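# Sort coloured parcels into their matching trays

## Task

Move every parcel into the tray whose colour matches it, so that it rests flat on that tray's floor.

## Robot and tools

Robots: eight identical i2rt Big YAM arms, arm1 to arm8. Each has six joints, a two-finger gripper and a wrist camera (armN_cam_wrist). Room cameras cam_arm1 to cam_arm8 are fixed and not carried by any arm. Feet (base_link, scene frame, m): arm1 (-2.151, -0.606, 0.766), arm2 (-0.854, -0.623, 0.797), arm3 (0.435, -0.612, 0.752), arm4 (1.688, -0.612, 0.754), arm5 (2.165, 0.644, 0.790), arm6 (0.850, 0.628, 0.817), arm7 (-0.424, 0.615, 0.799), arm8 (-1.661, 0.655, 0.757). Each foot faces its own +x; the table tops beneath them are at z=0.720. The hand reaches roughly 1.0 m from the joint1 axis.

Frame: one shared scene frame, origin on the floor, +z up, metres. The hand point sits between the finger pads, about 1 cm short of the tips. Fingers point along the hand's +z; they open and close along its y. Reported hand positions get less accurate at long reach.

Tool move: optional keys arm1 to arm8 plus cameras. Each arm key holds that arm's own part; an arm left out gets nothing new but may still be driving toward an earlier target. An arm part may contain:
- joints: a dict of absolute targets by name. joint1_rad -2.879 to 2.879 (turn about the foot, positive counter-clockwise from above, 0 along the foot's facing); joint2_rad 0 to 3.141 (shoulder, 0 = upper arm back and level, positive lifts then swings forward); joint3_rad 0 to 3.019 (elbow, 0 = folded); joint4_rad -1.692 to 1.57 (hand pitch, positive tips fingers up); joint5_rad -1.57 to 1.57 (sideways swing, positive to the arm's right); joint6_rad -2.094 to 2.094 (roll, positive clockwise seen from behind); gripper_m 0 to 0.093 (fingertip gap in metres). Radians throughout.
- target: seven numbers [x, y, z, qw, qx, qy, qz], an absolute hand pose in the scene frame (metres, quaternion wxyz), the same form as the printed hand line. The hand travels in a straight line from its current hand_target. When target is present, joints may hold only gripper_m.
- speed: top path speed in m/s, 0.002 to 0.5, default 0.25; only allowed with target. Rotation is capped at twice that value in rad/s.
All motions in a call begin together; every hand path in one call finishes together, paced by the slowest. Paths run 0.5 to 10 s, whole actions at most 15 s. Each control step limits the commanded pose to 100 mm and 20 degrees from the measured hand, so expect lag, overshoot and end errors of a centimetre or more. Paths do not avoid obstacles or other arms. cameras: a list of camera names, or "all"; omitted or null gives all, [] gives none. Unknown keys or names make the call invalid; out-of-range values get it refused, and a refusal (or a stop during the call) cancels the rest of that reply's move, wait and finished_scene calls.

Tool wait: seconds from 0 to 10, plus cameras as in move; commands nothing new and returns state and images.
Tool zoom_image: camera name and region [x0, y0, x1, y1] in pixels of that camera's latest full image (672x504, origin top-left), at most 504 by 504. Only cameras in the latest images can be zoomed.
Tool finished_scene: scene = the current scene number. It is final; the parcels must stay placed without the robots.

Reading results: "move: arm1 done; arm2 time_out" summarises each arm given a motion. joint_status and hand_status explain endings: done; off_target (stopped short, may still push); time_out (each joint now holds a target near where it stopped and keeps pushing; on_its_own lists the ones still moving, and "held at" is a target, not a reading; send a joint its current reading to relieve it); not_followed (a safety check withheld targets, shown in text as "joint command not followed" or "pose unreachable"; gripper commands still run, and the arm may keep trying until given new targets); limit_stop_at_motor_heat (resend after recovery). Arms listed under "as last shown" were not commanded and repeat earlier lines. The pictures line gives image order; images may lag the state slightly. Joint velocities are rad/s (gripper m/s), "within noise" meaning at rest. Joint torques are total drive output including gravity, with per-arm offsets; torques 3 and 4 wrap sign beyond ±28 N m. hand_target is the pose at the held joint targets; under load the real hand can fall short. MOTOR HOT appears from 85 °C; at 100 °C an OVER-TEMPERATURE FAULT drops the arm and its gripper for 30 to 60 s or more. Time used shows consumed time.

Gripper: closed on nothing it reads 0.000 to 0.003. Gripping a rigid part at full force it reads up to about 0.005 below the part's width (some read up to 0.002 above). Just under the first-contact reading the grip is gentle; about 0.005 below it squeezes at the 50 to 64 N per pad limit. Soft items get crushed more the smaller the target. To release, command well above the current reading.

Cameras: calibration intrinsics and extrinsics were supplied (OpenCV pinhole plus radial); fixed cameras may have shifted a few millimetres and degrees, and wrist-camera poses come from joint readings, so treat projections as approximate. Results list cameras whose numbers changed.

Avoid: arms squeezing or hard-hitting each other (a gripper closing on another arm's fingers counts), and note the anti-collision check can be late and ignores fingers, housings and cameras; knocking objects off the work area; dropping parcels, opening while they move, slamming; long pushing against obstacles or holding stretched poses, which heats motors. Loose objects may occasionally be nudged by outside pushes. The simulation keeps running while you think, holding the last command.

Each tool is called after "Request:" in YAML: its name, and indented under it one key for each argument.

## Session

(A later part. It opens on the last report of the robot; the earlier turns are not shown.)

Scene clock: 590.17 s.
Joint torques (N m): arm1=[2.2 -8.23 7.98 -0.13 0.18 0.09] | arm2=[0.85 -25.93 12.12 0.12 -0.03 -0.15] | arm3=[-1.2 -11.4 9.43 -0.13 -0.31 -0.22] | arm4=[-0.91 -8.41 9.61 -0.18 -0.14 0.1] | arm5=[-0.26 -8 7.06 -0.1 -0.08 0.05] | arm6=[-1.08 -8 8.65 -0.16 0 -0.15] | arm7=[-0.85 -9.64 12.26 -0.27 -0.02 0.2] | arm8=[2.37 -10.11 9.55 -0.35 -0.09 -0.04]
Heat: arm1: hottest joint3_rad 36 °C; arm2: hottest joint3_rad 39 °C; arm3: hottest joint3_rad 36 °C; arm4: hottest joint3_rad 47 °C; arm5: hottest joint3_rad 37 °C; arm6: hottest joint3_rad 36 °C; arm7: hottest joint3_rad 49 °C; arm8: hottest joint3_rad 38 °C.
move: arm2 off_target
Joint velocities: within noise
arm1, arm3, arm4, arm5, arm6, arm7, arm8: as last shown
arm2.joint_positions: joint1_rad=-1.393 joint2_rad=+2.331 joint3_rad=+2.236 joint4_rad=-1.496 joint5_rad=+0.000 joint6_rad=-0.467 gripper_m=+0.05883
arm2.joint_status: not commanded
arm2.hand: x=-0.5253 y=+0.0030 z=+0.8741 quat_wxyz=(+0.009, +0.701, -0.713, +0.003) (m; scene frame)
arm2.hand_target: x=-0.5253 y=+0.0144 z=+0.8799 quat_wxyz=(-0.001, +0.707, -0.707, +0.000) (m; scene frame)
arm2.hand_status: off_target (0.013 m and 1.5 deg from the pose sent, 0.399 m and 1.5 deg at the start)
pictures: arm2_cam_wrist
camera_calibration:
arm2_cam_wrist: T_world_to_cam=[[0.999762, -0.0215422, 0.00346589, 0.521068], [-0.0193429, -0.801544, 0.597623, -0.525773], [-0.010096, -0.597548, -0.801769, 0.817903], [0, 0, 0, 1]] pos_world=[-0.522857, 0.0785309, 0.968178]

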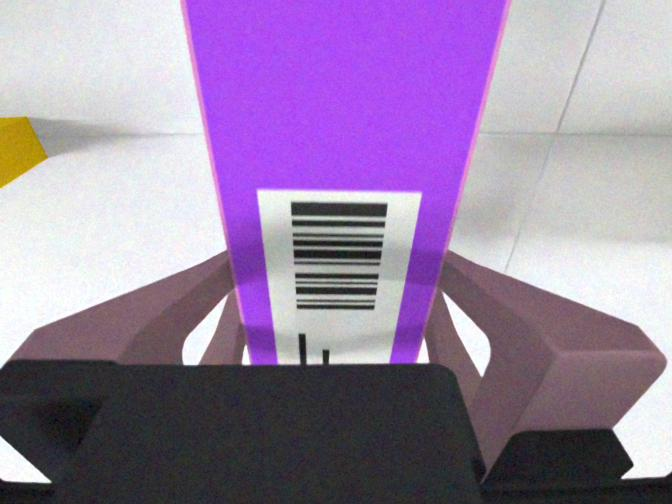

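Request:
move:
  arm2: {"target":[-0.525,0.025,0.79,0,0.707,-0.707,0],"speed":0.3}
  cameras: []

Request:
move:
  arm2: {"target":[-0.525,0.025,0.762,0,0.707,-0.707,0],"speed":0.12}
  cameras: []

Scene clock: 595.03 s.
Joint torques (N m): arm1=[2.37 -8.41 7.9 -0.06 0.18 0.06] | arm2=[0.79 -28.22 9.57 0.77 -0.03 -0.09] | arm3=[-1.2 -11.4 9.42 -0.12 -0.31 -0.21] | arm4=[-0.97 -8.41 9.61 -0.18 -0.14 0.1] | arm5=[-0.44 -7.47 7.12 -0.09 -0.09 0.04] | arm6=[-1.08 -8 8.62 -0.14 -0.01 -0.15] | arm7=[-0.79 -9.47 12.25 -0.2 -0.02 0.19] | arm8=[2.14 -10.11 9.47 -0.35 -0.08 -0.04]
Heat: arm1: hottest joint3_rad 36 °C; arm2: hottest joint3_rad 39 °C; arm3: hottest joint3_rad 36 °C; arm4: hottest joint3_rad 47 °C; arm5: hottest joint3_rad 37 °C; arm6: hottest joint3_rad 36 °C; arm7: hottest joint3_rad 49 °C; arm8: hottest joint3_rad 38 °C.
move: arm2 off_target
Joint velocities: within noise
arm1, arm3, arm4, arm5, arm6, arm7, arm8: as last shown
arm2.joint_positions: joint1_rad=-1.386 joint2_rad=+2.437 joint3_rad=+2.192 joint4_rad=-1.354 joint5_rad=+0.000 joint6_rad=-0.467 gripper_m=+0.05883
arm2.joint_status: not commanded
arm2.hand: x=-0.5247 y=+0.0148 z=+0.7832 quat_wxyz=(+0.013, +0.704, -0.710, +0.004) (m; scene frame)
arm2.hand_target: x=-0.5251 y=+0.0248 z=+0.7902 quat_wxyz=(+0.000, +0.707, -0.707, +0.000) (m; scene frame)
arm2.hand_status: off_target (0.012 m and 1.7 deg from the pose sent, 0.087 m and 1.4 deg at the start)
pictures: none
No camera images: "cameras" was empty.

Scene clock: 596.10 s.
Joint torques (N m): arm1=[1.9 -8.18 7.94 -0.03 0.17 0.08] | arm2=[0.79 -26.64 8.05 0.9 -0.03 -0.09] | arm3=[-1.2 -11.58 9.43 -0.13 -0.31 -0.21] | arm4=[-0.91 -8.41 9.62 -0.18 -0.14 0.1] | arm5=[0.44 -8.53 6.94 -0.21 -0.08 0.06] | arm6=[-1.14 -7.94 8.64 -0.14 0 -0.15] | arm7=[-0.67 -9.52 12.29 -0.28 -0.03 0.21] | arm8=[2.14 -10.05 9.54 -0.42 -0.08 -0.03]
Heat: arm1: hottest joint3_rad 36 °C; arm2: hottest joint3_rad 39 °C; arm3: hottest joint3_rad 36 °C; arm4: hottest joint3_rad 47 °C; arm5: hottest joint3_rad 37 °C; arm6: hottest joint3_rad 36 °C; arm7: hottest joint3_rad 49 °C; arm8: hottest joint3_rad 38 °C.
move: arm2 off_target
Joint velocities: within noise
arm1, arm3, arm4, arm5, arm6, arm7, arm8: as last shown
arm2.joint_positions: joint1_rad=-1.386 joint2_rad=+2.443 joint3_rad=+2.186 joint4_rad=-1.304 joint5_rad=+0.000 joint6_rad=-0.467 gripper_m=+0.05883
arm2.joint_status: not commanded
arm2.hand: x=-0.5205 y=+0.0231 z=+0.7771 quat_wxyz=(-0.005, +0.704, -0.710, -0.002) (m; scene frame)
arm2.hand_target: x=-0.5251 y=+0.0247 z=+0.7622 quat_wxyz=(+0.000, +0.707, -0.707, +0.000) (m; scene frame)
arm2.hand_status: off_target (0.016 m and 0.8 deg from the pose sent, 0.023 m and 1.7 deg at the start)
pictures: none
No camera images: "cameras" was empty.

Request:
move:
  arm2: {"target":[-0.525,0.025,0.753,0,0.707,-0.707,0],"speed":0.12}
  cameras: []

Request:
move:
  arm2: {"joints":{"gripper_m":0.092}}
  cameras: []

Request:
move:
  arm2: {"target":[-0.53,0.01,0.92,0,0.707,-0.707,0],"speed":0.35}
  cameras: []

Request:
move:
  arm2: {"target":[-0.683,-0.297,1.07,0,0.707,-0.707,0],"speed":0.5}
  cameras: []

Request:
move:
  arm7: {"target":[-0.52,0.02,0.87,0,-0.707,-0.707,0],"speed":0.45}
  cameras: ["arm7_cam_wrist"]

Scene clock: 608.73 s.
Joint torques (N m): arm1=[2.26 -8.7 7.99 -0.05 0.17 0.08] | arm2=[0.79 -26.11 7.9 1.01 -0.03 -0.09] | arm3=[-1.2 -11.4 9.4 -0.14 -0.31 -0.21] | arm4=[-0.91 -8.41 9.61 -0.18 -0.14 0.1] | arm5=[-0.56 -8 7.12 -0.1 -0.1 0.07] | arm6=[-1.03 -7.88 8.62 -0.14 -0.01 -0.15] | arm7=[-0.79 -9.76 12.3 -0.17 -0.02 0.2] | arm8=[2.08 -10.05 9.52 -0.44 -0.07 -0.04]
Heat: arm1: hottest joint3_rad 36 °C; arm2: hottest joint3_rad 38 °C; arm3: hottest joint3_rad 35 °C; arm4: hottest joint3_rad 47 °C; arm5: hottest joint3_rad 37 °C; arm6: hottest joint3_rad 36 °C; arm7: hottest joint3_rad 49 °C; arm8: hottest joint3_rad 38 °C.
move: arm2 off_target
Joint velocities: within noise
arm1.joint_positions: joint1_rad=-1.537 joint2_rad=+1.368 joint3_rad=+1.473 joint4_rad=-1.650 joint5_rad=+0.004 joint6_rad=-0.019 gripper_m=+0.09189
arm1.joint_status: not commanded
arm1.hand: x=-2.3049 y=-0.9710 z=+1.0786 quat_wxyz=(-0.010, -0.825, -0.565, +0.014) (m; scene frame)
arm1.hand_target: x=-2.3001 y=-0.9699 z=+1.0702 quat_wxyz=(+0.000, -0.824, -0.566, +0.000) (m; scene frame)
arm1.hand_status: not commanded
arm2.joint_positions: joint1_rad=-1.386 joint2_rad=+2.446 joint3_rad=+2.180 joint4_rad=-1.290 joint5_rad=+0.000 joint6_rad=-0.467 gripper_m=+0.05883
arm2.joint_status: not commanded
arm2.hand: x=-0.5200 y=+0.0240 z=+0.7727 quat_wxyz=(-0.007, +0.704, -0.710, -0.003) (m; scene frame)
arm2.hand_target: x=-0.5251 y=+0.0244 z=+0.7533 quat_wxyz=(+0.000, +0.707, -0.707, +0.000) (m; scene frame)
arm2.hand_status: off_target (0.020 m and 1.0 deg from the pose sent, 0.025 m and 0.8 deg at the start)
arm3, arm4, arm5, arm6, arm7, arm8: as last shown
pictures: none
No camera images: "cameras" was empty.

Scene clock: 609.37 s.
Joint torques (N m): arm1=[1.96 -8.29 7.94 -0.05 0.2 0.07] | arm2=[0.73 -26.17 7.91 0.95 -0.03 -0.09] | arm3=[-1.2 -11.46 9.42 -0.17 -0.3 -0.21] | arm4=[-0.97 -8.41 9.61 -0.2 -0.14 0.1] | arm5=[-0.15 -7.77 7.06 -0.23 -0.04 0.02] | arm6=[-1.08 -7.88 8.62 -0.14 0 -0.16] | arm7=[-0.79 -9.47 12.3 -0.25 -0.02 0.2] | arm8=[2.14 -10.05 9.43 -0.39 -0.09 -0.04]
Heat: arm1: hottest joint3_rad 36 °C; arm2: hottest joint3_rad 38 °C; arm3: hottest joint3_rad 35 °C; arm4: hottest joint3_rad 47 °C; arm5: hottest joint3_rad 37 °C; arm6: hottest joint3_rad 36 °C; arm7: hottest joint3_rad 49 °C; arm8: hottest joint3_rad 38 °C.
move: arm2 done
Joint velocities: within noise
arm1, arm3, arm4, arm5, arm6, arm7, arm8: as last shown
arm2.joint_positions: joint1_rad=-1.386 joint2_rad=+2.447 joint3_rad=+2.180 joint4_rad=-1.288 joint5_rad=+0.000 joint6_rad=-0.467 gripper_m=+0.09182
arm2.joint_status: all done
arm2.hand: x=-0.5199 y=+0.0243 z=+0.7721 quat_wxyz=(-0.008, +0.704, -0.710, -0.003) (m; scene frame)
arm2.hand_target: x=-0.5251 y=+0.0244 z=+0.7531 quat_wxyz=(+0.000, +0.707, -0.707, +0.000) (m; scene frame)
arm2.hand_status: not commanded
pictures: none
No camera images: "cameras" was empty.

Scene clock: 611.00 s.
Joint torques (N m): arm1=[2.02 -8.35 8.06 -0.1 0.17 0.06] | arm2=[0.5 -25.35 11.43 0.16 -0.03 -0.12] | arm3=[-1.14 -11.4 9.4 -0.13 -0.3 -0.21] | arm4=[-0.91 -8.35 9.61 -0.18 -0.14 0.1] | arm5=[-0.15 -8.18 7.06 -0.25 -0.1 0.06] | arm6=[-1.08 -8.06 8.61 -0.14 0 -0.16] | arm7=[-0.62 -9.58 12.29 -0.25 -0.01 0.2] | arm8=[2.26 -9.93 9.55 -0.42 -0.08 -0.05]
Heat: arm1: hottest joint3_rad 36 °C; arm2: hottest joint3_rad 39 °C; arm3: hottest joint3_rad 35 °C; arm4: hottest joint3_rad 47 °C; arm5: hottest joint3_rad 37 °C; arm6: hottest joint3_rad 36 °C; arm7: hottest joint3_rad 49 °C; arm8: hottest joint3_rad 38 °C.
move: arm2 done
Joint velocities: within noise
arm1, arm3, arm6: as last shown
arm2.joint_positions: joint1_rad=-1.386 joint2_rad=+2.296 joint3_rad=+2.293 joint4_rad=-1.576 joint5_rad=+0.000 joint6_rad=-0.467 gripper_m=+0.09192
arm2.joint_status: not commanded
arm2.hand: x=-0.5311 y=+0.0023 z=+0.9199 quat_wxyz=(+0.003, +0.704, -0.710, +0.001) (m; scene frame)
arm2.hand_target: x=-0.5300 y=+0.0097 z=+0.9200 quat_wxyz=(-0.001, +0.707, -0.707, +0.000) (m; scene frame)
arm2.hand_status: done (0.008 m and 0.7 deg from the pose sent, 0.149 m and 1.1 deg at the start; pose on its path clipped on 4 of 49 steps)
arm4.joint_positions: joint1_rad=-1.877 joint2_rad=+1.378 joint3_rad=+1.515 joint4_rad=-1.683 joint5_rad=-0.013 joint6_rad=+0.033 gripper_m=+0.09191
arm4.joint_status: not commanded
arm4.hand: x=+1.9340 y=-0.9268 z=+1.0755 quat_wxyz=(-0.011, -0.460, -0.888, +0.006) (m; scene frame)
arm4.hand_target: x=+1.9300 y=-0.9260 z=+1.0701 quat_wxyz=(+0.000, -0.467, -0.885, +0.000) (m; scene frame)
arm4.hand_status: not commanded
arm5.joint_positions: joint1_rad=+1.481 joint2_rad=+1.365 joint3_rad=+1.426 joint4_rad=-1.612 joint5_rad=+0.000 joint6_rad=-0.353 gripper_m=+0.09188
arm5.joint_status: not commanded
arm5.hand: x=+2.0266 y=+0.2697 z=+1.0800 quat_wxyz=(+0.003, +0.707, +0.708, -0.005) (m; scene frame)
arm5.hand_target: x=+2.0299 y=+0.2701 z=+1.0799 quat_wxyz=(+0.000, +0.707, +0.707, +0.000) (m; scene frame)
arm5.hand_status: not commanded
arm7.joint_positions: joint1_rad=-1.088 joint2_rad=+1.386 joint3_rad=+1.456 joint4_rad=-1.629 joint5_rad=-0.001 joint6_rad=-0.170 gripper_m=+0.09210
arm7.joint_status: not commanded
arm7.hand: x=-0.4865 y=+0.2162 z=+1.0944 quat_wxyz=(-0.003, -0.702, -0.712, +0.004) (m; scene frame)
arm7.hand_target: x=-0.4890 y=+0.2139 z=+1.1036 quat_wxyz=(-0.006, -0.707, -0.707, +0.010) (m; scene frame)
arm7.hand_status: not commanded
arm8.joint_positions: joint1_rad=+0.303 joint2_rad=+1.381 joint3_rad=+1.526 joint4_rad=-1.671 joint5_rad=+0.000 joint6_rad=-0.297 gripper_m=+0.09194
arm8.joint_status: not commanded
arm8.hand: x=-1.7826 y=+0.2683 z=+1.0824 quat_wxyz=(-0.011, -0.709, -0.705, +0.020) (m; scene frame)
arm8.hand_target: x=-1.7800 y=+0.2700 z=+1.0795 quat_wxyz=(-0.007, -0.707, -0.707, +0.013) (m; scene frame)
arm8.hand_status: not commanded
pictures: none
No camera images: "cameras" was empty.

Scene clock: 612.77 s.
Joint torques (N m): arm1=[2.73 -8.18 7.97 -0.05 0.18 0.08] | arm2=[-0.21 -10.05 8.32 0.23 -0.03 -0.19] | arm3=[-1.08 -11.4 9.39 -0.17 -0.31 -0.21] | arm4=[-0.91 -8.41 9.61 -0.18 -0.14 0.1] | arm5=[-0.32 -8 7.2 -0.01 -0.13 0.03] | arm6=[-1.03 -7.94 8.62 -0.14 -0.01 -0.15] | arm7=[-0.79 -9.58 12.27 -0.21 -0.02 0.21] | arm8=[2.32 -10.05 9.55 -0.46 -0.07 -0.02]
Heat: arm1: hottest joint3_rad 36 °C; arm2: hottest joint3_rad 39 °C; arm3: hottest joint3_rad 35 °C; arm4: hottest joint3_rad 47 °C; arm5: hottest joint3_rad 37 °C; arm6: hottest joint3_rad 36 °C; arm7: hottest joint3_rad 49 °C; arm8: hottest joint3_rad 38 °C.
move: arm2 done
Joint velocities: within noise
arm1, arm3, arm4, arm5, arm6, arm7, arm8: as last shown
arm2.joint_positions: joint1_rad=-1.386 joint2_rad=+1.291 joint3_rad=+1.315 joint4_rad=-1.574 joint5_rad=+0.000 joint6_rad=-0.468 gripper_m=+0.09192
arm2.joint_status: not commanded
arm2.hand: x=-0.6843 y=-0.2951 z=+1.0743 quat_wxyz=(-0.010, +0.704, -0.710, -0.003) (m; scene frame)
arm2.hand_target: x=-0.6829 y=-0.2970 z=+1.0701 quat_wxyz=(+0.000, +0.707, -0.707, +0.000) (m; scene frame)
arm2.hand_status: done (0.005 m and 1.3 deg from the pose sent, 0.368 m and 0.7 deg at the start; pose on its path clipped on 13 of 53 steps)
pictures: none
No camera images: "cameras" was empty.

Scene clock: 614.47 s.
Joint torques (N m): arm1=[2.26 -8.29 7.98 -0.09 0.17 0.07] | arm2=[-0.26 -9.99 8.34 0.23 -0.04 -0.19] | arm3=[-1.14 -11.4 9.42 -0.14 -0.3 -0.22] | arm4=[-0.97 -8.41 9.61 -0.18 -0.14 0.1] | arm5=[0.03 -7.94 7.06 -0.28 -0.11 0.04] | arm6=[-1.03 -8 8.65 -0.14 0 -0.15] | arm7=[-0.67 -15.97 13.98 0.12 -0.07 0.21] | arm8=[2.49 -9.99 9.5 -0.38 -0.08 -0.04]
Heat: arm1: hottest joint3_rad 36 °C; arm2: hottest joint3_rad 39 °C; arm3: hottest joint3_rad 35 °C; arm4: hottest joint3_rad 47 °C; arm5: hottest joint3_rad 37 °C; arm6: hottest joint3_rad 36 °C; arm7: hottest joint3_rad 49 °C; arm8: hottest joint3_rad 38 °C.
move: arm7 off_target
Joint velocities: within noise
arm1, arm2, arm4, arm5, arm8: as last shown
arm3.joint_positions: joint1_rad=+0.192 joint2_rad=+1.357 joint3_rad=+1.518 joint4_rad=-1.673 joint5_rad=-0.004 joint6_rad=-0.409 gripper_m=+0.09197
arm3.joint_status: not commanded
arm3.hand: x=+0.0684 y=-0.4515 z=+1.0812 quat_wxyz=(-0.013, +1.000, -0.005, -0.025) (m; scene frame)
arm3.hand_target: x=+0.0700 y=-0.4501 z=+1.0795 quat_wxyz=(-0.008, +1.000, +0.000, -0.019) (m; scene frame)
arm3.hand_status: not commanded
arm6.joint_positions: joint1_rad=-2.594 joint2_rad=+1.363 joint3_rad=+1.337 joint4_rad=-1.545 joint5_rad=+0.000 joint6_rad=-0.234 gripper_m=+0.09190
arm6.joint_status: not commanded
arm6.hand: x=+0.4596 y=+0.6563 z=+1.0765 quat_wxyz=(+0.000, -0.997, -0.082, +0.000) (m; scene frame)
arm6.hand_target: x=+0.4620 y=+0.6584 z=+1.0801 quat_wxyz=(+0.000, -0.997, -0.082, +0.000) (m; scene frame)
arm6.hand_status: not commanded
arm7.joint_positions: joint1_rad=-1.088 joint2_rad=+1.995 joint3_rad=+1.601 joint4_rad=-1.227 joint5_rad=-0.001 joint6_rad=-0.169 gripper_m=+0.09210
arm7.joint_status: not commanded
arm7.hand: x=-0.5143 y=+0.0418 z=+0.8535 quat_wxyz=(+0.015, -0.702, -0.711, -0.021) (m; scene frame)
arm7.hand_target: x=-0.5200 y=+0.0213 z=+0.8705 quat_wxyz=(+0.000, -0.707, -0.707, +0.000) (m; scene frame)
arm7.hand_status: off_target (0.028 m and 3.1 deg from the pose sent, 0.300 m and 0.9 deg at the start; pose on its path clipped on 10 of 51 steps)
pictures: arm7_cam_wrist
camera_calibration:
arm7_cam_wrist: T_world_to_cam=[[-0.999581, -0.0286979, 0.00366702, -0.519198], [-0.0204535, 0.790615, 0.611971, -0.559504], [-0.0204615, 0.61164, -0.790872, 0.760274], [0, 0, 0, 1]] pos_world=[-0.514868, -0.0375613, 0.945584]

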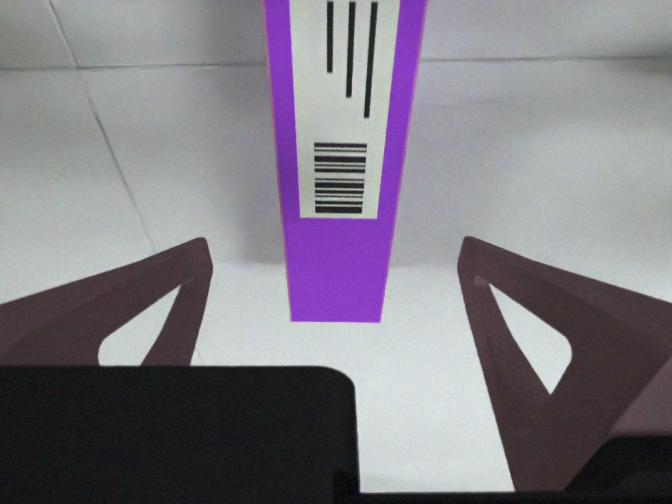

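Request:
move:
  arm7: {"target":[-0.525,0.003,0.81,0,-0.707,-0.707,0],"speed":0.3}
  cameras: []

Request:
move:
  arm7: {"target":[-0.525,0.006,0.763,0,-0.707,-0.707,0],"speed":0.12}
  cameras: ["arm7_cam_wrist"]

Scene clock: 622.43 s.
Joint torques (N m): arm1=[2.26 -8.12 7.94 -0.02 0.16 0.05] | arm2=[-0.21 -9.99 8.34 0.23 -0.04 -0.19] | arm3=[-1.32 -11.4 9.4 -0.16 -0.31 -0.22] | arm4=[-0.91 -8.41 9.61 -0.18 -0.14 0.1] | arm5=[0.03 -8 7.09 -0.24 -0.09 0.08] | arm6=[-1.08 -7.94 8.62 -0.14 -0.01 -0.15] | arm7=[-0.85 -16.62 13.63 0.35 -0.05 0.17] | arm8=[2.32 -9.76 9.57 -0.43 -0.08 -0.03]
Heat: arm1: hottest joint3_rad 36 °C; arm2: hottest joint3_rad 39 °C; arm3: hottest joint3_rad 35 °C; arm4: hottest joint3_rad 47 °C; arm5: hottest joint3_rad 37 °C; arm6: hottest joint3_rad 36 °C; arm7: hottest joint3_rad 50 °C; arm8: hottest joint3_rad 38 °C.
move: arm7 off_target
Joint velocities: within noise
arm1, arm2, arm3, arm4, arm5, arm6, arm8: as last shown
arm7.joint_positions: joint1_rad=-1.088 joint2_rad=+2.100 joint3_rad=+1.607 joint4_rad=-1.138 joint5_rad=-0.001 joint6_rad=-0.169 gripper_m=+0.09210
arm7.joint_status: not commanded
arm7.hand: x=-0.5164 y=+0.0287 z=+0.7948 quat_wxyz=(+0.018, -0.702, -0.711, -0.025) (m; scene frame)
arm7.hand_target: x=-0.5250 y=+0.0044 z=+0.8110 quat_wxyz=(+0.000, -0.707, -0.707, +0.000) (m; scene frame)
arm7.hand_status: off_target (0.031 m and 3.6 deg from the pose sent, 0.059 m and 3.1 deg at the start)
pictures: none
No camera images: "cameras" was empty.

Scene clock: 623.53 s.
Joint torques (N m): arm1=[2.26 -8.88 7.98 -0.1 0.19 0.08] | arm2=[-0.26 -9.99 8.34 0.21 -0.04 -0.19] | arm3=[-1.26 -11.34 9.39 -0.16 -0.31 -0.21] | arm4=[-0.91 -8.41 9.61 -0.18 -0.14 0.1] | arm5=[-0.03 -8.23 7.17 -0.13 -0.05 0.01] | arm6=[-1.08 -8 8.62 -0.16 0 -0.15] | arm7=[-0.85 -16.15 9.98 0.47 -0.05 0.17] | arm8=[2.2 -9.93 9.52 -0.38 -0.07 -0.05]
Heat: arm1: hottest joint3_rad 36 °C; arm2: hottest joint3_rad 39 °C; arm3: hottest joint3_rad 35 °C; arm4: hottest joint3_rad 47 °C; arm5: hottest joint3_rad 37 °C; arm6: hottest joint3_rad 36 °C; arm7: hottest joint3_rad 50 °C; arm8: hottest joint3_rad 38 °C.
move: arm7 done
Joint velocities: within noise
arm1, arm2, arm3, arm4, arm5, arm6, arm8: as last shown
arm7.joint_positions: joint1_rad=-1.088 joint2_rad=+2.145 joint3_rad=+1.607 joint4_rad=-1.040 joint5_rad=-0.001 joint6_rad=-0.169 gripper_m=+0.09210
arm7.joint_status: not commanded
arm7.hand: x=-0.5191 y=+0.0118 z=+0.7674 quat_wxyz=(+0.003, -0.703, -0.712, -0.004) (m; scene frame)
arm7.hand_target: x=-0.5251 y=+0.0062 z=+0.7632 quat_wxyz=(+0.000, -0.707, -0.707, +0.000) (m; scene frame)
arm7.hand_status: done (0.009 m and 0.9 deg from the pose sent, 0.040 m and 3.6 deg at the start)
pictures: arm7_cam_wrist
camera_calibration:
arm7_cam_wrist: T_world_to_cam=[[-0.999531, -0.0284418, 0.0113482, -0.530436], [-0.0166268, 0.815272, 0.57884, -0.456069], [-0.0257152, 0.57838, -0.815362, 0.726802], [0, 0, 0, 1]] pos_world=[-0.51908, -0.0636338, 0.862618]

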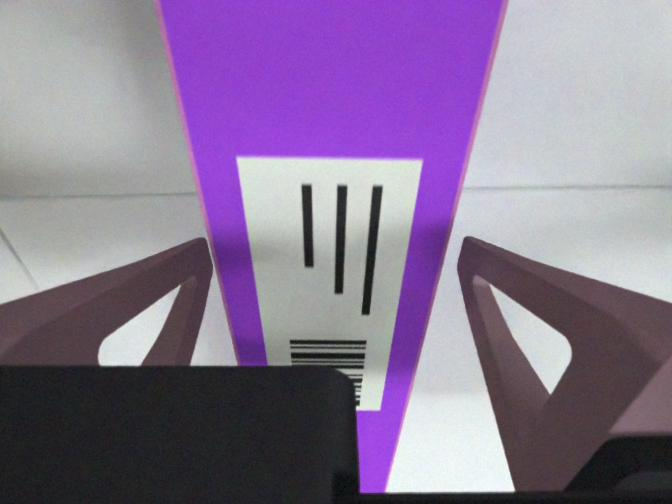

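Request:
move:
  arm7: {"joints":{"gripper_m":0.05}}
  cameras: []

Request:
move:
  arm7: {"target":[-0.515,0.04,0.9,0,-0.707,-0.707,0],"speed":0.35}
  cameras: []

Request:
move:
  arm7: {"target":[-0.482,0.245,1.06,0,-0.707,-0.707,0],"speed":0.4}
  cameras: []

Request:
move:
  arm7: {"joints":{"joint1_rad":2.168,"joint6_rad":-0.02}}
  cameras: []

Request:
move:
  arm7: {"target":[-0.392,1.3,0.91,0,-0.698,0.716,0],"speed":0.45}
  cameras: ["arm7_cam_wrist"]

Scene clock: 635.17 s.
Joint torques (N m): arm1=[2.08 -8.59 7.99 -0.17 0.19 0.06] | arm2=[-0.21 -9.99 8.34 0.23 -0.03 -0.19] | arm3=[-1.32 -11.4 9.43 -0.16 -0.3 -0.22] | arm4=[-0.91 -8.41 9.61 -0.18 -0.14 0.1] | arm5=[0.03 -7.71 7.13 -0.18 -0.1 0.06] | arm6=[-1.03 -8.06 8.64 -0.14 -0.01 -0.15] | arm7=[-0.97 -16.32 9.89 0.5 -0.07 0.16] | arm8=[2.55 -9.99 9.57 -0.38 -0.07 -0.04]
Heat: arm1: hottest joint3_rad 36 °C; arm2: hottest joint3_rad 39 °C; arm3: hottest joint3_rad 35 °C; arm4: hottest joint3_rad 47 °C; arm5: hottest joint3_rad 37 °C; arm6: hottest joint3_rad 36 °C; arm7: hottest joint3_rad 49 °C; arm8: hottest joint3_rad 38 °C.
move: arm7 off_target
Joint velocities: within noise
arm1, arm2, arm3, arm4, arm5, arm6, arm8: as last shown
arm7.joint_positions: joint1_rad=-1.088 joint2_rad=+2.145 joint3_rad=+1.607 joint4_rad=-1.040 joint5_rad=-0.001 joint6_rad=-0.169 gripper_m=+0.06043
arm7.joint_status: gripper_m off_target (ended at +0.06047, target +0.05000)
arm7.hand: x=-0.5191 y=+0.0118 z=+0.7674 quat_wxyz=(+0.003, -0.703, -0.712, -0.004) (m; scene frame)
arm7.hand_target: x=-0.5251 y=+0.0062 z=+0.7632 quat_wxyz=(+0.000, -0.707, -0.707, +0.000) (m; scene frame)
arm7.hand_status: not commanded
pictures: none
No camera images: "cameras" was empty.

Scene clock: 636.43 s.
Joint torques (N m): arm1=[1.9 -8.47 8.02 -0.05 0.17 0.06] | arm2=[-0.21 -10.05 8.32 0.23 -0.04 -0.19] | arm3=[-1.2 -11.58 9.39 -0.13 -0.3 -0.21] | arm4=[-0.91 -8.41 9.61 -0.18 -0.14 0.1] | arm5=[-0.21 -8.12 7.21 -0.14 -0.06 0.04] | arm6=[-0.97 -8 8.65 -0.14 -0.01 -0.15] | arm7=[-0.32 -14.62 10.85 -0.31 -0.07 0.23] | arm8=[2.26 -9.93 9.57 -0.44 -0.08 -0.04]
Heat: arm1: hottest joint3_rad 36 °C; arm2: hottest joint3_rad 39 °C; arm3: hottest joint3_rad 35 °C; arm4: hottest joint3_rad 47 °C; arm5: hottest joint3_rad 37 °C; arm6: hottest joint3_rad 36 °C; arm7: hottest joint3_rad 49 °C; arm8: hottest joint3_rad 38 °C.
move: arm7 done
Joint velocities: within noise
arm1.joint_positions: joint1_rad=-1.537 joint2_rad=+1.368 joint3_rad=+1.473 joint4_rad=-1.650 joint5_rad=+0.004 joint6_rad=-0.019 gripper_m=+0.09189
arm1.joint_status: not commanded
arm1.hand: x=-2.3049 y=-0.9710 z=+1.0786 quat_wxyz=(-0.010, -0.825, -0.565, +0.014) (m; scene frame)
arm1.hand_target: x=-2.3001 y=-0.9699 z=+1.0702 quat_wxyz=(+0.000, -0.824, -0.566, +0.000) (m; scene frame)
arm1.hand_status: not commanded
arm2, arm3, arm4, arm5, arm6, arm8: as last shown
arm7.joint_positions: joint1_rad=-1.088 joint2_rad=+1.912 joint3_rad=+1.607 joint4_rad=-1.254 joint5_rad=-0.001 joint6_rad=-0.167 gripper_m=+0.06043
arm7.joint_status: not commanded
arm7.hand: x=-0.5142 y=+0.0418 z=+0.9019 quat_wxyz=(-0.003, -0.703, -0.711, +0.004) (m; scene frame)
arm7.hand_target: x=-0.5151 y=+0.0400 z=+0.9000 quat_wxyz=(+0.000, -0.707, -0.707, +0.000) (m; scene frame)
arm7.hand_status: done (0.003 m and 0.8 deg from the pose sent, 0.136 m and 1.0 deg at the start)
pictures: none
No camera images: "cameras" was empty.

Scene clock: 638.00 s.
Joint torques (N m): arm1=[2.32 -8.29 8.12 -0.03 0.18 0.07] | arm2=[-0.21 -9.99 8.34 0.23 -0.04 -0.19] | arm3=[-1.26 -11.28 9.4 -0.14 -0.3 -0.21] | arm4=[-0.91 -8.41 9.61 -0.18 -0.14 0.1] | arm5=[-0.15 -8.12 7.19 -0.16 -0.11 0.07] | arm6=[-1.03 -7.94 8.62 -0.14 0 -0.16] | arm7=[-0.44 -8.29 9.17 -0.21 -0.05 0.21] | arm8=[2.49 -10.29 9.52 -0.39 -0.07 -0.05]
Heat: arm1: hottest joint3_rad 36 °C; arm2: hottest joint3_rad 39 °C; arm3: hottest joint3_rad 35 °C; arm4: hottest joint3_rad 47 °C; arm5: hottest joint3_rad 37 °C; arm6: hottest joint3_rad 36 °C; arm7: hottest joint3_rad 49 °C; arm8: hottest joint3_rad 38 °C.
move: arm7 done
Joint velocities: within noise
arm1, arm2, arm3, arm4, arm5, arm6, arm8: as last shown
arm7.joint_positions: joint1_rad=-1.088 joint2_rad=+1.308 joint3_rad=+1.308 joint4_rad=-1.542 joint5_rad=-0.001 joint6_rad=-0.166 gripper_m=+0.06043
arm7.joint_status: not commanded
arm7.hand: x=-0.4827 y=+0.2405 z=+1.0663 quat_wxyz=(-0.008, -0.704, -0.710, +0.011) (m; scene frame)
arm7.hand_target: x=-0.4821 y=+0.2450 z=+1.0601 quat_wxyz=(+0.000, -0.707, -0.707, +0.000) (m; scene frame)
arm7.hand_status: done (0.008 m and 1.6 deg from the pose sent, 0.259 m and 0.8 deg at the start)
pictures: none
No camera images: "cameras" was empty.

Scene clock: 640.53 s.
Joint torques (N m): arm1=[1.67 -8.59 8.05 -0.09 0.18 0.04] | arm2=[-0.21 -9.99 8.34 0.23 -0.04 -0.19] | arm3=[-1.2 -11.52 9.42 -0.16 -0.3 -0.21] | arm4=[-0.91 -8.41 9.61 -0.18 -0.14 0.1] | arm5=[0.09 -7.77 7.06 -0.24 -0.08 0.05] | arm6=[-1.08 -8 8.62 -0.16 0 -0.16] | arm7=[0.21 -9.7 9.16 -0.27 -0.04 0.21] | arm8=[2.43 -9.88 9.5 -0.42 -0.07 -0.04]
Heat: arm1: hottest joint3_rad 36 °C; arm2: hottest joint3_rad 39 °C; arm3: hottest joint3_rad 35 °C; arm4: hottest joint3_rad 47 °C; arm5: hottest joint3_rad 37 °C; arm6: hottest joint3_rad 36 °C; arm7: hottest joint3_rad 48 °C; arm8: hottest joint3_rad 38 °C.
move: arm7 done
Joint velocities: within noise
arm1, arm2, arm3, arm6: as last shown
arm4.joint_positions: joint1_rad=-1.877 joint2_rad=+1.378 joint3_rad=+1.515 joint4_rad=-1.683 joint5_rad=-0.013 joint6_rad=+0.033 gripper_m=+0.09191
arm4.joint_status: not commanded
arm4.hand: x=+1.9340 y=-0.9268 z=+1.0755 quat_wxyz=(-0.011, -0.460, -0.888, +0.006) (m; scene frame)
arm4.hand_target: x=+1.9300 y=-0.9260 z=+1.0701 quat_wxyz=(+0.000, -0.467, -0.885, +0.000) (m; scene frame)
arm4.hand_status: not commanded
arm5.joint_positions: joint1_rad=+1.481 joint2_rad=+1.365 joint3_rad=+1.426 joint4_rad=-1.612 joint5_rad=+0.000 joint6_rad=-0.353 gripper_m=+0.09188
arm5.joint_status: not commanded
arm5.hand: x=+2.0266 y=+0.2697 z=+1.0800 quat_wxyz=(+0.003, +0.707, +0.708, -0.005) (m; scene frame)
arm5.hand_target: x=+2.0299 y=+0.2701 z=+1.0799 quat_wxyz=(+0.000, +0.707, +0.707, +0.000) (m; scene frame)
arm5.hand_status: not commanded
arm7.joint_positions: joint1_rad=+2.162 joint2_rad=+1.329 joint3_rad=+1.308 joint4_rad=-1.542 joint5_rad=-0.001 joint6_rad=-0.029 gripper_m=+0.06053
arm7.joint_status: all done
arm7.hand: x=-0.4049 y=+0.9948 z=+1.0608 quat_wxyz=(-0.003, +0.700, -0.714, -0.004) (m; scene frame)
arm7.hand_target: x=-0.4075 y=+0.9875 z=+1.0621 quat_wxyz=(-0.001, +0.699, -0.715, -0.002) (m; scene frame)
arm7.hand_status: not commanded
arm8.joint_positions: joint1_rad=+0.303 joint2_rad=+1.381 joint3_rad=+1.526 joint4_rad=-1.671 joint5_rad=+0.000 joint6_rad=-0.297 gripper_m=+0.09194
arm8.joint_status: not commanded
arm8.hand: x=-1.7826 y=+0.2683 z=+1.0824 quat_wxyz=(-0.011, -0.709, -0.705, +0.020) (m; scene frame)
arm8.hand_target: x=-1.7800 y=+0.2700 z=+1.0795 quat_wxyz=(-0.007, -0.707, -0.707, +0.013) (m; scene frame)
arm8.hand_status: not commanded
pictures: none
No camera images: "cameras" was empty.

Scene clock: 642.60 s.
Joint torques (N m): arm1=[2.26 -8.94 7.98 -0.08 0.17 0.08] | arm2=[-0.21 -9.99 8.34 0.23 -0.04 -0.19] | arm3=[-1.26 -11.46 9.4 -0.17 -0.29 -0.21] | arm4=[-0.91 -8.41 9.61 -0.18 -0.14 0.1] | arm5=[0.03 -7.71 7.23 -0.14 -0.07 0.04] | arm6=[-1.08 -8 8.64 -0.14 -0.01 -0.16] | arm7=[-0.09 -17.61 15.64 -0.31 0 0.21] | arm8=[2.37 -9.76 9.55 -0.39 -0.07 -0.03]
Heat: arm1: hottest joint3_rad 36 °C; arm2: hottest joint3_rad 39 °C; arm3: hottest joint3_rad 35 °C; arm4: hottest joint3_rad 47 °C; arm5: hottest joint3_rad 37 °C; arm6: hottest joint3_rad 36 °C; arm7: hottest joint3_rad 49 °C; arm8: hottest joint3_rad 38 °C.
move: arm7 off_target
Joint velocities: within noise
arm1, arm3, arm4, arm5, arm6, arm8: as last shown
arm2.joint_positions: joint1_rad=-1.386 joint2_rad=+1.291 joint3_rad=+1.315 joint4_rad=-1.574 joint5_rad=+0.000 joint6_rad=-0.468 gripper_m=+0.09192
arm2.joint_status: not commanded
arm2.hand: x=-0.6843 y=-0.2951 z=+1.0743 quat_wxyz=(-0.010, +0.704, -0.710, -0.003) (m; scene frame)
arm2.hand_target: x=-0.6829 y=-0.2970 z=+1.0701 quat_wxyz=(+0.000, +0.707, -0.707, +0.000) (m; scene frame)
arm2.hand_status: not commanded
arm3.hand_target: x=+0.0700 y=-0.4500 z=+1.0795 quat_wxyz=(-0.008, +1.000, +0.000, -0.019) (m; scene frame)
arm7.joint_positions: joint1_rad=+2.162 joint2_rad=+2.201 joint3_rad=+2.062 joint4_rad=-1.467 joint5_rad=-0.001 joint6_rad=-0.029 gripper_m=+0.06053
arm7.joint_status: not commanded
arm7.hand: x=-0.3911 y=+1.2831 z=+0.8989 quat_wxyz=(+0.013, +0.700, -0.714, +0.010) (m; scene frame)
arm7.hand_target: x=-0.3922 y=+1.2989 z=+0.9102 quat_wxyz=(-0.001, +0.698, -0.716, -0.001) (m; scene frame)
arm7.hand_status: off_target (0.020 m and 1.9 deg from the pose sent, 0.341 m and 0.7 deg at the start; pose on its path clipped on 16 of 62 steps)
pictures: arm7_cam_wrist
camera_calibration:
arm7_cam_wrist: T_world_to_cam=[[0.999941, -0.00349339, 0.0102942, 0.38319], [-0.00894774, -0.802267, 0.596899, 0.49575], [0.00617348, -0.596955, -0.802251, 1.61086], [0, 0, 0, 1]] pos_world=[-0.388676, 1.36067, 0.992455]

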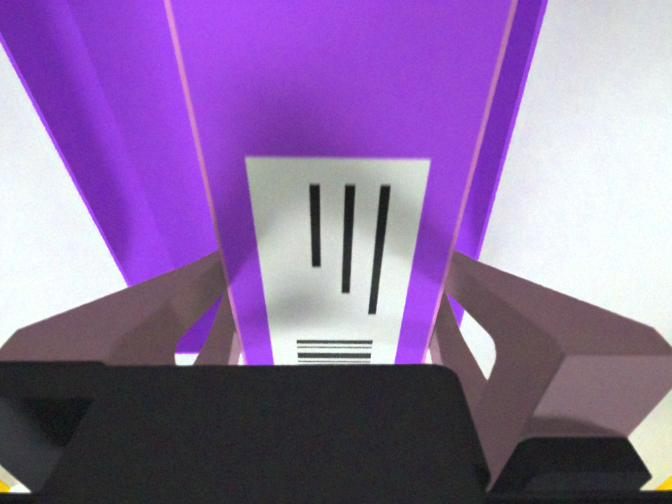

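Request:
move:
  cameras: ["cam_arm7"]

Scene clock: 653.90 s.
Joint torques (N m): arm1=[2.43 -8.35 7.99 -0.06 0.18 0.07] | arm2=[-0.21 -9.99 8.34 0.23 -0.03 -0.19] | arm3=[-1.2 -11.4 9.39 -0.14 -0.3 -0.21] | arm4=[-0.91 -8.41 9.61 -0.18 -0.14 0.1] | arm5=[0.15 -8.12 7.15 -0.12 -0.07 0] | arm6=[-1.08 -8 8.62 -0.14 -0.01 -0.15] | arm7=[0.03 -17.55 15.64 -0.35 0.01 0.2] | arm8=[2.49 -10.17 9.51 -0.43 -0.09 -0.05]
Heat: arm1: hottest joint3_rad 36 °C; arm2: hottest joint3_rad 39 °C; arm3: hottest joint3_rad 35 °C; arm4: hottest joint3_rad 47 °C; arm5: hottest joint3_rad 37 °C; arm6: hottest joint3_rad 36 °C; arm7: hottest joint3_rad 50 °C; arm8: hottest joint3_rad 38 °C.
Joint velocities: within noise
arm1.joint_positions: joint1_rad=-1.537 joint2_rad=+1.368 joint3_rad=+1.473 joint4_rad=-1.650 joint5_rad=+0.004 joint6_rad=-0.019 gripper_m=+0.09189
arm1.joint_status: not commanded
arm1.hand: x=-2.3049 y=-0.9710 z=+1.0786 quat_wxyz=(-0.010, -0.825, -0.565, +0.014) (m; scene frame)
arm1.hand_target: x=-2.3001 y=-0.9699 z=+1.0702 quat_wxyz=(+0.000, -0.824, -0.566, +0.000) (m; scene frame)
arm1.hand_status: not commanded
arm2.joint_positions: joint1_rad=-1.386 joint2_rad=+1.291 joint3_rad=+1.315 joint4_rad=-1.574 joint5_rad=+0.000 joint6_rad=-0.468 gripper_m=+0.09192
arm2.joint_status: not commanded
arm2.hand: x=-0.6843 y=-0.2951 z=+1.0743 quat_wxyz=(-0.010, +0.704, -0.710, -0.003) (m; scene frame)
arm2.hand_target: x=-0.6829 y=-0.2970 z=+1.0701 quat_wxyz=(+0.000, +0.707, -0.707, +0.000) (m; scene frame)
arm2.hand_status: not commanded
arm3.joint_positions: joint1_rad=+0.192 joint2_rad=+1.357 joint3_rad=+1.518 joint4_rad=-1.673 joint5_rad=-0.004 joint6_rad=-0.409 gripper_m=+0.09197
arm3.joint_status: not commanded
arm3.hand: x=+0.0684 y=-0.4515 z=+1.0812 quat_wxyz=(-0.013, +1.000, -0.005, -0.025) (m; scene frame)
arm3.hand_target: x=+0.0700 y=-0.4500 z=+1.0795 quat_wxyz=(-0.008, +1.000, +0.000, -0.019) (m; scene frame)
arm3.hand_status: not commanded
arm4.joint_positions: joint1_rad=-1.877 joint2_rad=+1.378 joint3_rad=+1.515 joint4_rad=-1.683 joint5_rad=-0.013 joint6_rad=+0.033 gripper_m=+0.09191
arm4.joint_status: not commanded
arm4.hand: x=+1.9340 y=-0.9268 z=+1.0755 quat_wxyz=(-0.011, -0.460, -0.888, +0.006) (m; scene frame)
arm4.hand_target: x=+1.9300 y=-0.9260 z=+1.0701 quat_wxyz=(+0.000, -0.467, -0.885, +0.000) (m; scene frame)
arm4.hand_status: not commanded
arm5.joint_positions: joint1_rad=+1.481 joint2_rad=+1.365 joint3_rad=+1.426 joint4_rad=-1.612 joint5_rad=+0.000 joint6_rad=-0.353 gripper_m=+0.09188
arm5.joint_status: not commanded
arm5.hand: x=+2.0266 y=+0.2697 z=+1.0800 quat_wxyz=(+0.003, +0.707, +0.708, -0.005) (m; scene frame)
arm5.hand_target: x=+2.0299 y=+0.2701 z=+1.0799 quat_wxyz=(+0.000, +0.707, +0.707, +0.000) (m; scene frame)
arm5.hand_status: not commanded
arm6.joint_positions: joint1_rad=-2.594 joint2_rad=+1.363 joint3_rad=+1.337 joint4_rad=-1.545 joint5_rad=+0.000 joint6_rad=-0.234 gripper_m=+0.09190
arm6.joint_status: not commanded
arm6.hand: x=+0.4596 y=+0.6563 z=+1.0765 quat_wxyz=(+0.000, -0.997, -0.082, +0.000) (m; scene frame)
arm6.hand_target: x=+0.4620 y=+0.6584 z=+1.0801 quat_wxyz=(+0.000, -0.997, -0.082, +0.000) (m; scene frame)
arm6.hand_status: not commanded
arm7.joint_positions: joint1_rad=+2.162 joint2_rad=+2.201 joint3_rad=+2.062 joint4_rad=-1.467 joint5_rad=-0.001 joint6_rad=-0.029 gripper_m=+0.06053
arm7.joint_status: not commanded
arm7.hand: x=-0.3911 y=+1.2831 z=+0.8987 quat_wxyz=(+0.013, +0.700, -0.714, +0.011) (m; scene frame)
arm7.hand_target: x=-0.3922 y=+1.2990 z=+0.9101 quat_wxyz=(-0.001, +0.698, -0.716, -0.001) (m; scene frame)
arm7.hand_status: off_target (0.020 m and 1.9 deg from the pose sent, 0.341 m and 0.7 deg at the start; pose on its path clipped on 16 of 62 steps)
arm8.joint_positions: joint1_rad=+0.303 joint2_rad=+1.381 joint3_rad=+1.526 joint4_rad=-1.671 joint5_rad=+0.000 joint6_rad=-0.297 gripper_m=+0.09194
arm8.joint_status: not commanded
arm8.hand: x=-1.7826 y=+0.2683 z=+1.0824 quat_wxyz=(-0.011, -0.709, -0.705, +0.020) (m; scene frame)
arm8.hand_target: x=-1.7800 y=+0.2700 z=+1.0795 quat_wxyz=(-0.007, -0.707, -0.707, +0.013) (m; scene frame)
arm8.hand_status: not commanded
pictures: cam_arm7

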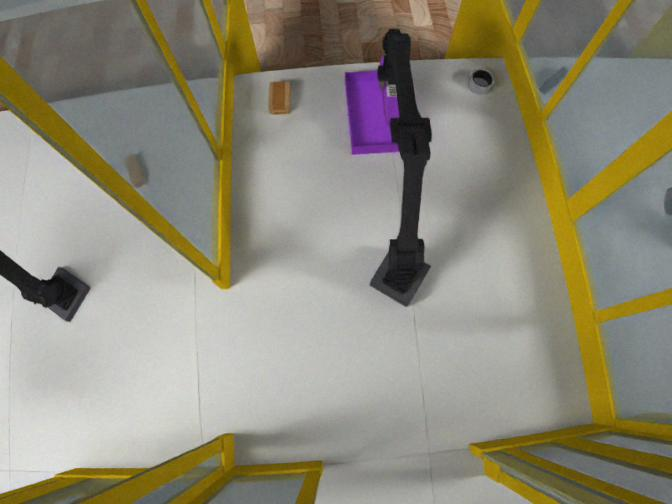

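Request:
move:
  arm7: {"target":[-0.413,1.32,0.81,0,-0.698,0.716,0],"speed":0.3}
  cameras: []

Request:
move:
  arm7: {"target":[-0.413,1.312,0.764,0,-0.698,0.716,0],"speed":0.12}
  cameras: ["arm7_cam_wrist"]

Scene clock: 670.93 s.
Joint torques (N m): arm1=[2.43 -8.41 7.97 -0.05 0.15 0.08] | arm2=[-0.21 -9.99 8.34 0.23 -0.04 -0.19] | arm3=[-1.2 -11.34 9.39 -0.14 -0.3 -0.22] | arm4=[-0.91 -8.41 9.61 -0.18 -0.14 0.1] | arm5=[0.21 -7.94 7.13 -0.06 -0.09 0.05] | arm6=[-1.08 -8 8.64 -0.13 -0.01 -0.16] | arm7=[0.73 -17.26 12.15 0.28 -0.01 0.17] | arm8=[2.49 -10.11 9.46 -0.42 -0.06 -0.04]
Heat: arm1: hottest joint3_rad 36 °C; arm2: hottest joint3_rad 39 °C; arm3: hottest joint3_rad 35 °C; arm4: hottest joint3_rad 47 °C; arm5: hottest joint3_rad 37 °C; arm6: hottest joint3_rad 36 °C; arm7: hottest joint3_rad 52 °C; arm8: hottest joint3_rad 38 °C.
move: arm7 off_target
Joint velocities: within noise
arm1, arm2, arm3, arm4, arm5, arm6, arm8: as last shown
arm7.joint_positions: joint1_rad=+2.187 joint2_rad=+2.315 joint3_rad=+2.062 joint4_rad=-1.319 joint5_rad=-0.001 joint6_rad=+0.004 gripper_m=+0.06053
arm7.joint_status: not commanded
arm7.hand: x=-0.4071 y=+1.3123 z=+0.8222 quat_wxyz=(+0.000, +0.697, -0.717, -0.001) (m; scene frame)
arm7.hand_target: x=-0.4131 y=+1.3194 z=+0.8101 quat_wxyz=(+0.000, +0.698, -0.716, +0.000) (m; scene frame)
arm7.hand_status: off_target (0.016 m and 0.2 deg from the pose sent, 0.099 m and 1.9 deg at the start)
pictures: none
No camera images: "cameras" was empty.

Scene clock: 672.00 s.
Joint torques (N m): arm1=[2.55 -8.53 7.98 -0.09 0.19 0.07] | arm2=[-0.21 -9.99 8.34 0.23 -0.03 -0.19] | arm3=[-1.26 -11.46 9.42 -0.14 -0.31 -0.22] | arm4=[-0.91 -8.41 9.61 -0.18 -0.14 0.1] | arm5=[-0.26 -8.18 7.06 -0.21 -0.1 0.02] | arm6=[-1.03 -7.94 8.62 -0.13 0 -0.16] | arm7=[0.44 -16.38 6.91 0.34 0.04 0.18] | arm8=[2.32 -10.17 9.42 -0.46 -0.08 -0.04]
Heat: arm1: hottest joint3_rad 36 °C; arm2: hottest joint3_rad 39 °C; arm3: hottest joint3_rad 35 °C; arm4: hottest joint3_rad 47 °C; arm5: hottest joint3_rad 37 °C; arm6: hottest joint3_rad 36 °C; arm7: hottest joint3_rad 52 °C; arm8: hottest joint3_rad 38 °C.
move: arm7 off_target
Joint velocities: within noise
arm1, arm2, arm3, arm4, arm5, arm6, arm8: as last shown
arm7.joint_positions: joint1_rad=+2.187 joint2_rad=+2.317 joint3_rad=+2.033 joint4_rad=-1.211 joint5_rad=-0.001 joint6_rad=+0.004 gripper_m=+0.06053
arm7.joint_status: not commanded
arm7.hand: x=-0.4067 y=+1.3286 z=+0.8111 quat_wxyz=(-0.027, +0.697, -0.716, -0.028) (m; scene frame)
arm7.hand_target: x=-0.4128 y=+1.3103 z=+0.7658 quat_wxyz=(+0.000, +0.698, -0.716, +0.000) (m; scene frame)
arm7.hand_status: off_target (0.050 m and 4.5 deg from the pose sent, 0.058 m and 0.2 deg at the start)
pictures: arm7_cam_wrist
camera_calibration:
arm7_cam_wrist: T_world_to_cam=[[0.999836, -0.0129555, 0.0126637, 0.410436], [-0.0175763, -0.863121, 0.504692, 0.736566], [0.00439182, -0.504832, -0.863207, 1.49398], [0, 0, 0, 1]] pos_world=[-0.403983, 1.39527, 0.912677]

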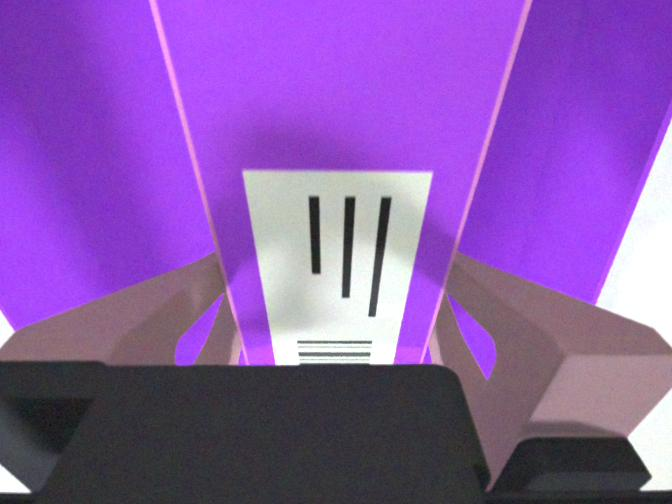

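Request:
move:
  arm7: {"target":[-0.413,1.29,0.87,0,-0.698,0.716,0],"speed":0.3}
  cameras: ["arm7_cam_wrist","cam_arm7"]

Request:
zoom_image:
  camera: "cam_arm7"
  region: [320, 20, 470, 170]

Scene clock: 682.47 s.
Joint torques (N m): arm1=[2.02 -8.35 7.92 -0.09 0.19 0.08] | arm2=[-0.21 -9.99 8.34 0.23 -0.04 -0.19] | arm3=[-1.32 -11.4 9.42 -0.12 -0.3 -0.21] | arm4=[-0.97 -8.41 9.61 -0.18 -0.14 0.1] | arm5=[-0.32 -8.06 7.17 -0.14 -0.07 0.04] | arm6=[-1.03 -8.06 8.62 -0.14 -0.01 -0.15] | arm7=[0.38 -19.49 9.06 -0.23 0 0.19] | arm8=[2.2 -9.93 9.5 -0.44 -0.07 -0.04]
Heat: arm1: hottest joint3_rad 36 °C; arm2: hottest joint3_rad 38 °C; arm3: hottest joint3_rad 35 °C; arm4: hottest joint3_rad 47 °C; arm5: hottest joint3_rad 37 °C; arm6: hottest joint3_rad 36 °C; arm7: hottest joint3_rad 51 °C; arm8: hottest joint3_rad 38 °C.
move: arm7 done
Joint velocities: within noise
arm1, arm2, arm3, arm4, arm5, arm6, arm8: as last shown
arm7.joint_positions: joint1_rad=+2.187 joint2_rad=+2.220 joint3_rad=+2.012 joint4_rad=-1.356 joint5_rad=-0.001 joint6_rad=+0.004 gripper_m=+0.06053
arm7.joint_status: not commanded
arm7.hand: x=-0.4075 y=+1.2949 z=+0.8676 quat_wxyz=(-0.003, +0.697, -0.717, -0.004) (m; scene frame)
arm7.hand_target: x=-0.4130 y=+1.2900 z=+0.8700 quat_wxyz=(+0.000, +0.698, -0.716, +0.000) (m; scene frame)
arm7.hand_status: done (0.008 m and 0.6 deg from the pose sent, 0.071 m and 4.5 deg at the start)
pictures: arm7_cam_wrist, cam_arm7
camera_calibration:
arm7_cam_wrist: T_world_to_cam=[[0.999856, -0.0120783, 0.0119274, 0.409553], [-0.0166934, -0.827073, 0.561847, 0.583131], [0.00307868, -0.561965, -0.827155, 1.5679], [0, 0, 0, 1]] pos_world=[-0.404586, 1.36834, 0.964383]

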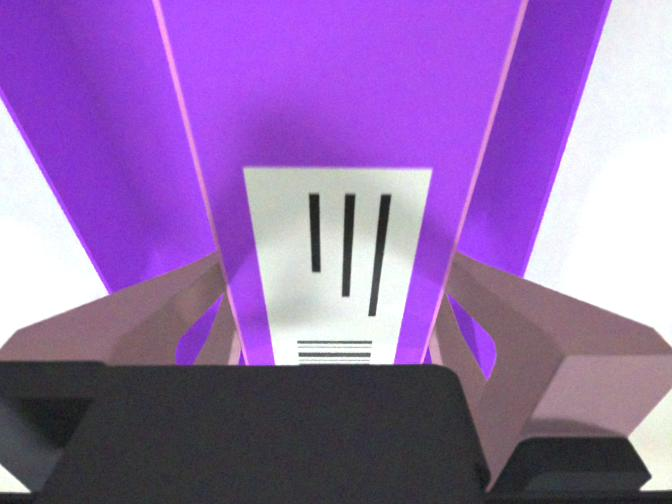

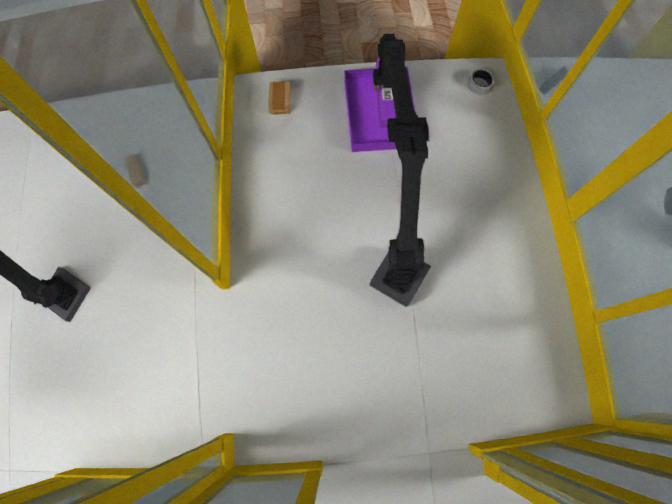

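Scaled by 3.360.

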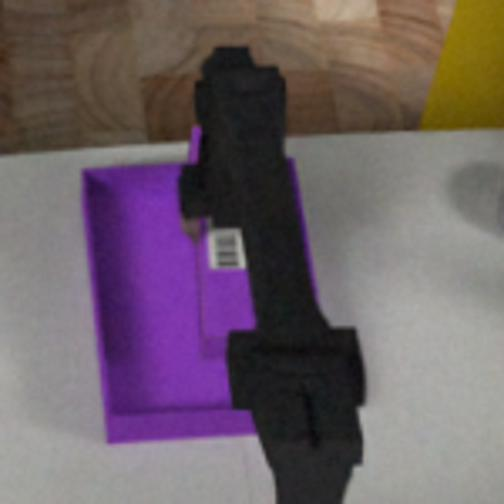

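Request:
move:
  arm7: {"target":[-0.425,1.275,0.81,0,-0.698,0.716,0],"speed":0.3}
  cameras: []

Request:
move:
  arm7: {"target":[-0.425,1.275,0.775,0,-0.698,0.716,0],"speed":0.15}
  cameras: ["cam_arm7"]

Request:
zoom_image:
  camera: "cam_arm7"
  region: [320, 20, 470, 170]

Scene clock: 707.27 s.
Joint torques (N m): arm1=[2.37 -8.12 7.94 -0.06 0.18 0.09] | arm2=[-0.26 -9.99 8.34 0.23 -0.04 -0.19] | arm3=[-1.2 -11.46 9.43 -0.14 -0.3 -0.21] | arm4=[-0.91 -8.41 9.61 -0.18 -0.14 0.1] | arm5=[0.03 -8.47 7.13 -0.13 -0.09 0.06] | arm6=[-1.08 -8.06 8.62 -0.14 -0.01 -0.15] | arm7=[0.21 -18.61 8.55 0.54 0 0.19] | arm8=[2.37 -10.05 9.54 -0.44 -0.07 -0.04]
Heat: arm1: hottest joint3_rad 36 °C; arm2: hottest joint3_rad 38 °C; arm3: hottest joint3_rad 35 °C; arm4: hottest joint3_rad 47 °C; arm5: hottest joint3_rad 37 °C; arm6: hottest joint3_rad 36 °C; arm7: hottest joint3_rad 50 °C; arm8: hottest joint3_rad 38 °C.
move: arm7 done
Joint velocities: within noise
arm1, arm2, arm3, arm4, arm5, arm6, arm8: as last shown
arm7.joint_positions: joint1_rad=+2.207 joint2_rad=+2.218 joint3_rad=+1.862 joint4_rad=-1.219 joint5_rad=-0.001 joint6_rad=+0.018 gripper_m=+0.06053
arm7.joint_status: not commanded
arm7.hand: x=-0.4213 y=+1.2760 z=+0.8137 quat_wxyz=(+0.001, +0.700, -0.715, +0.000) (m; scene frame)
arm7.hand_target: x=-0.4249 y=+1.2749 z=+0.8101 quat_wxyz=(+0.000, +0.698, -0.716, +0.000) (m; scene frame)
arm7.hand_status: done (0.005 m and 0.3 deg from the pose sent, 0.063 m and 0.6 deg at the start)
pictures: none
No camera images: "cameras" was empty.

Scene clock: 708.40 s.
Joint torques (N m): arm1=[2.26 -8.06 8.03 -0.08 0.18 0.05] | arm2=[-0.21 -9.99 8.34 0.23 -0.04 -0.19] | arm3=[-1.26 -11.46 9.39 -0.14 -0.3 -0.21] | arm4=[-0.91 -8.41 9.61 -0.18 -0.14 0.1] | arm5=[-0.62 -8.06 7.12 -0.2 -0.12 0.03] | arm6=[-1.03 -8.06 8.62 -0.16 0 -0.15] | arm7=[0.26 -17.67 8.39 0.58 0.01 0.22] | arm8=[2.37 -9.88 9.48 -0.44 -0.08 -0.05]
Heat: arm1: hottest joint3_rad 36 °C; arm2: hottest joint3_rad 38 °C; arm3: hottest joint3_rad 35 °C; arm4: hottest joint3_rad 47 °C; arm5: hottest joint3_rad 37 °C; arm6: hottest joint3_rad 36 °C; arm7: hottest joint3_rad 50 °C; arm8: hottest joint3_rad 38 °C.
move: arm7 off_target
Joint velocities: within noise
arm1, arm2, arm3, arm4, arm5, arm6, arm8: as last shown
arm7.joint_positions: joint1_rad=+2.207 joint2_rad=+2.241 joint3_rad=+1.831 joint4_rad=-1.151 joint5_rad=-0.001 joint6_rad=+0.018 gripper_m=+0.06053
arm7.joint_status: not commanded
arm7.hand: x=-0.4213 y=+1.2778 z=+0.7881 quat_wxyz=(-0.004, +0.700, -0.715, -0.005) (m; scene frame)
arm7.hand_target: x=-0.4249 y=+1.2748 z=+0.7751 quat_wxyz=(+0.000, +0.698, -0.716, +0.000) (m; scene frame)
arm7.hand_status: off_target (0.014 m and 0.8 deg from the pose sent, 0.039 m and 0.3 deg at the start)
pictures: cam_arm7

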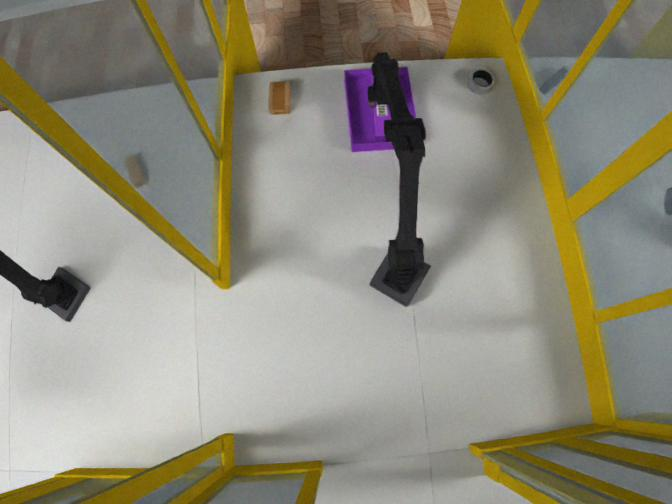

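Scaled by 3.360.

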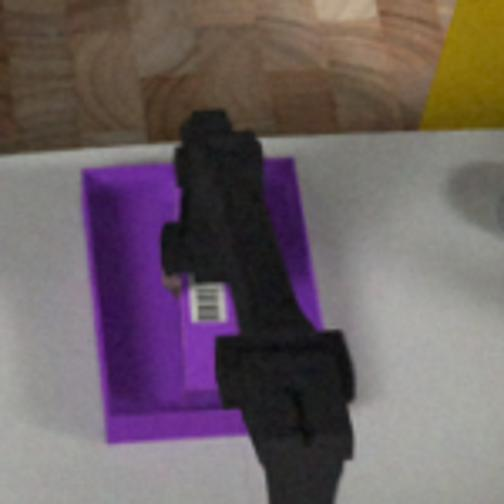

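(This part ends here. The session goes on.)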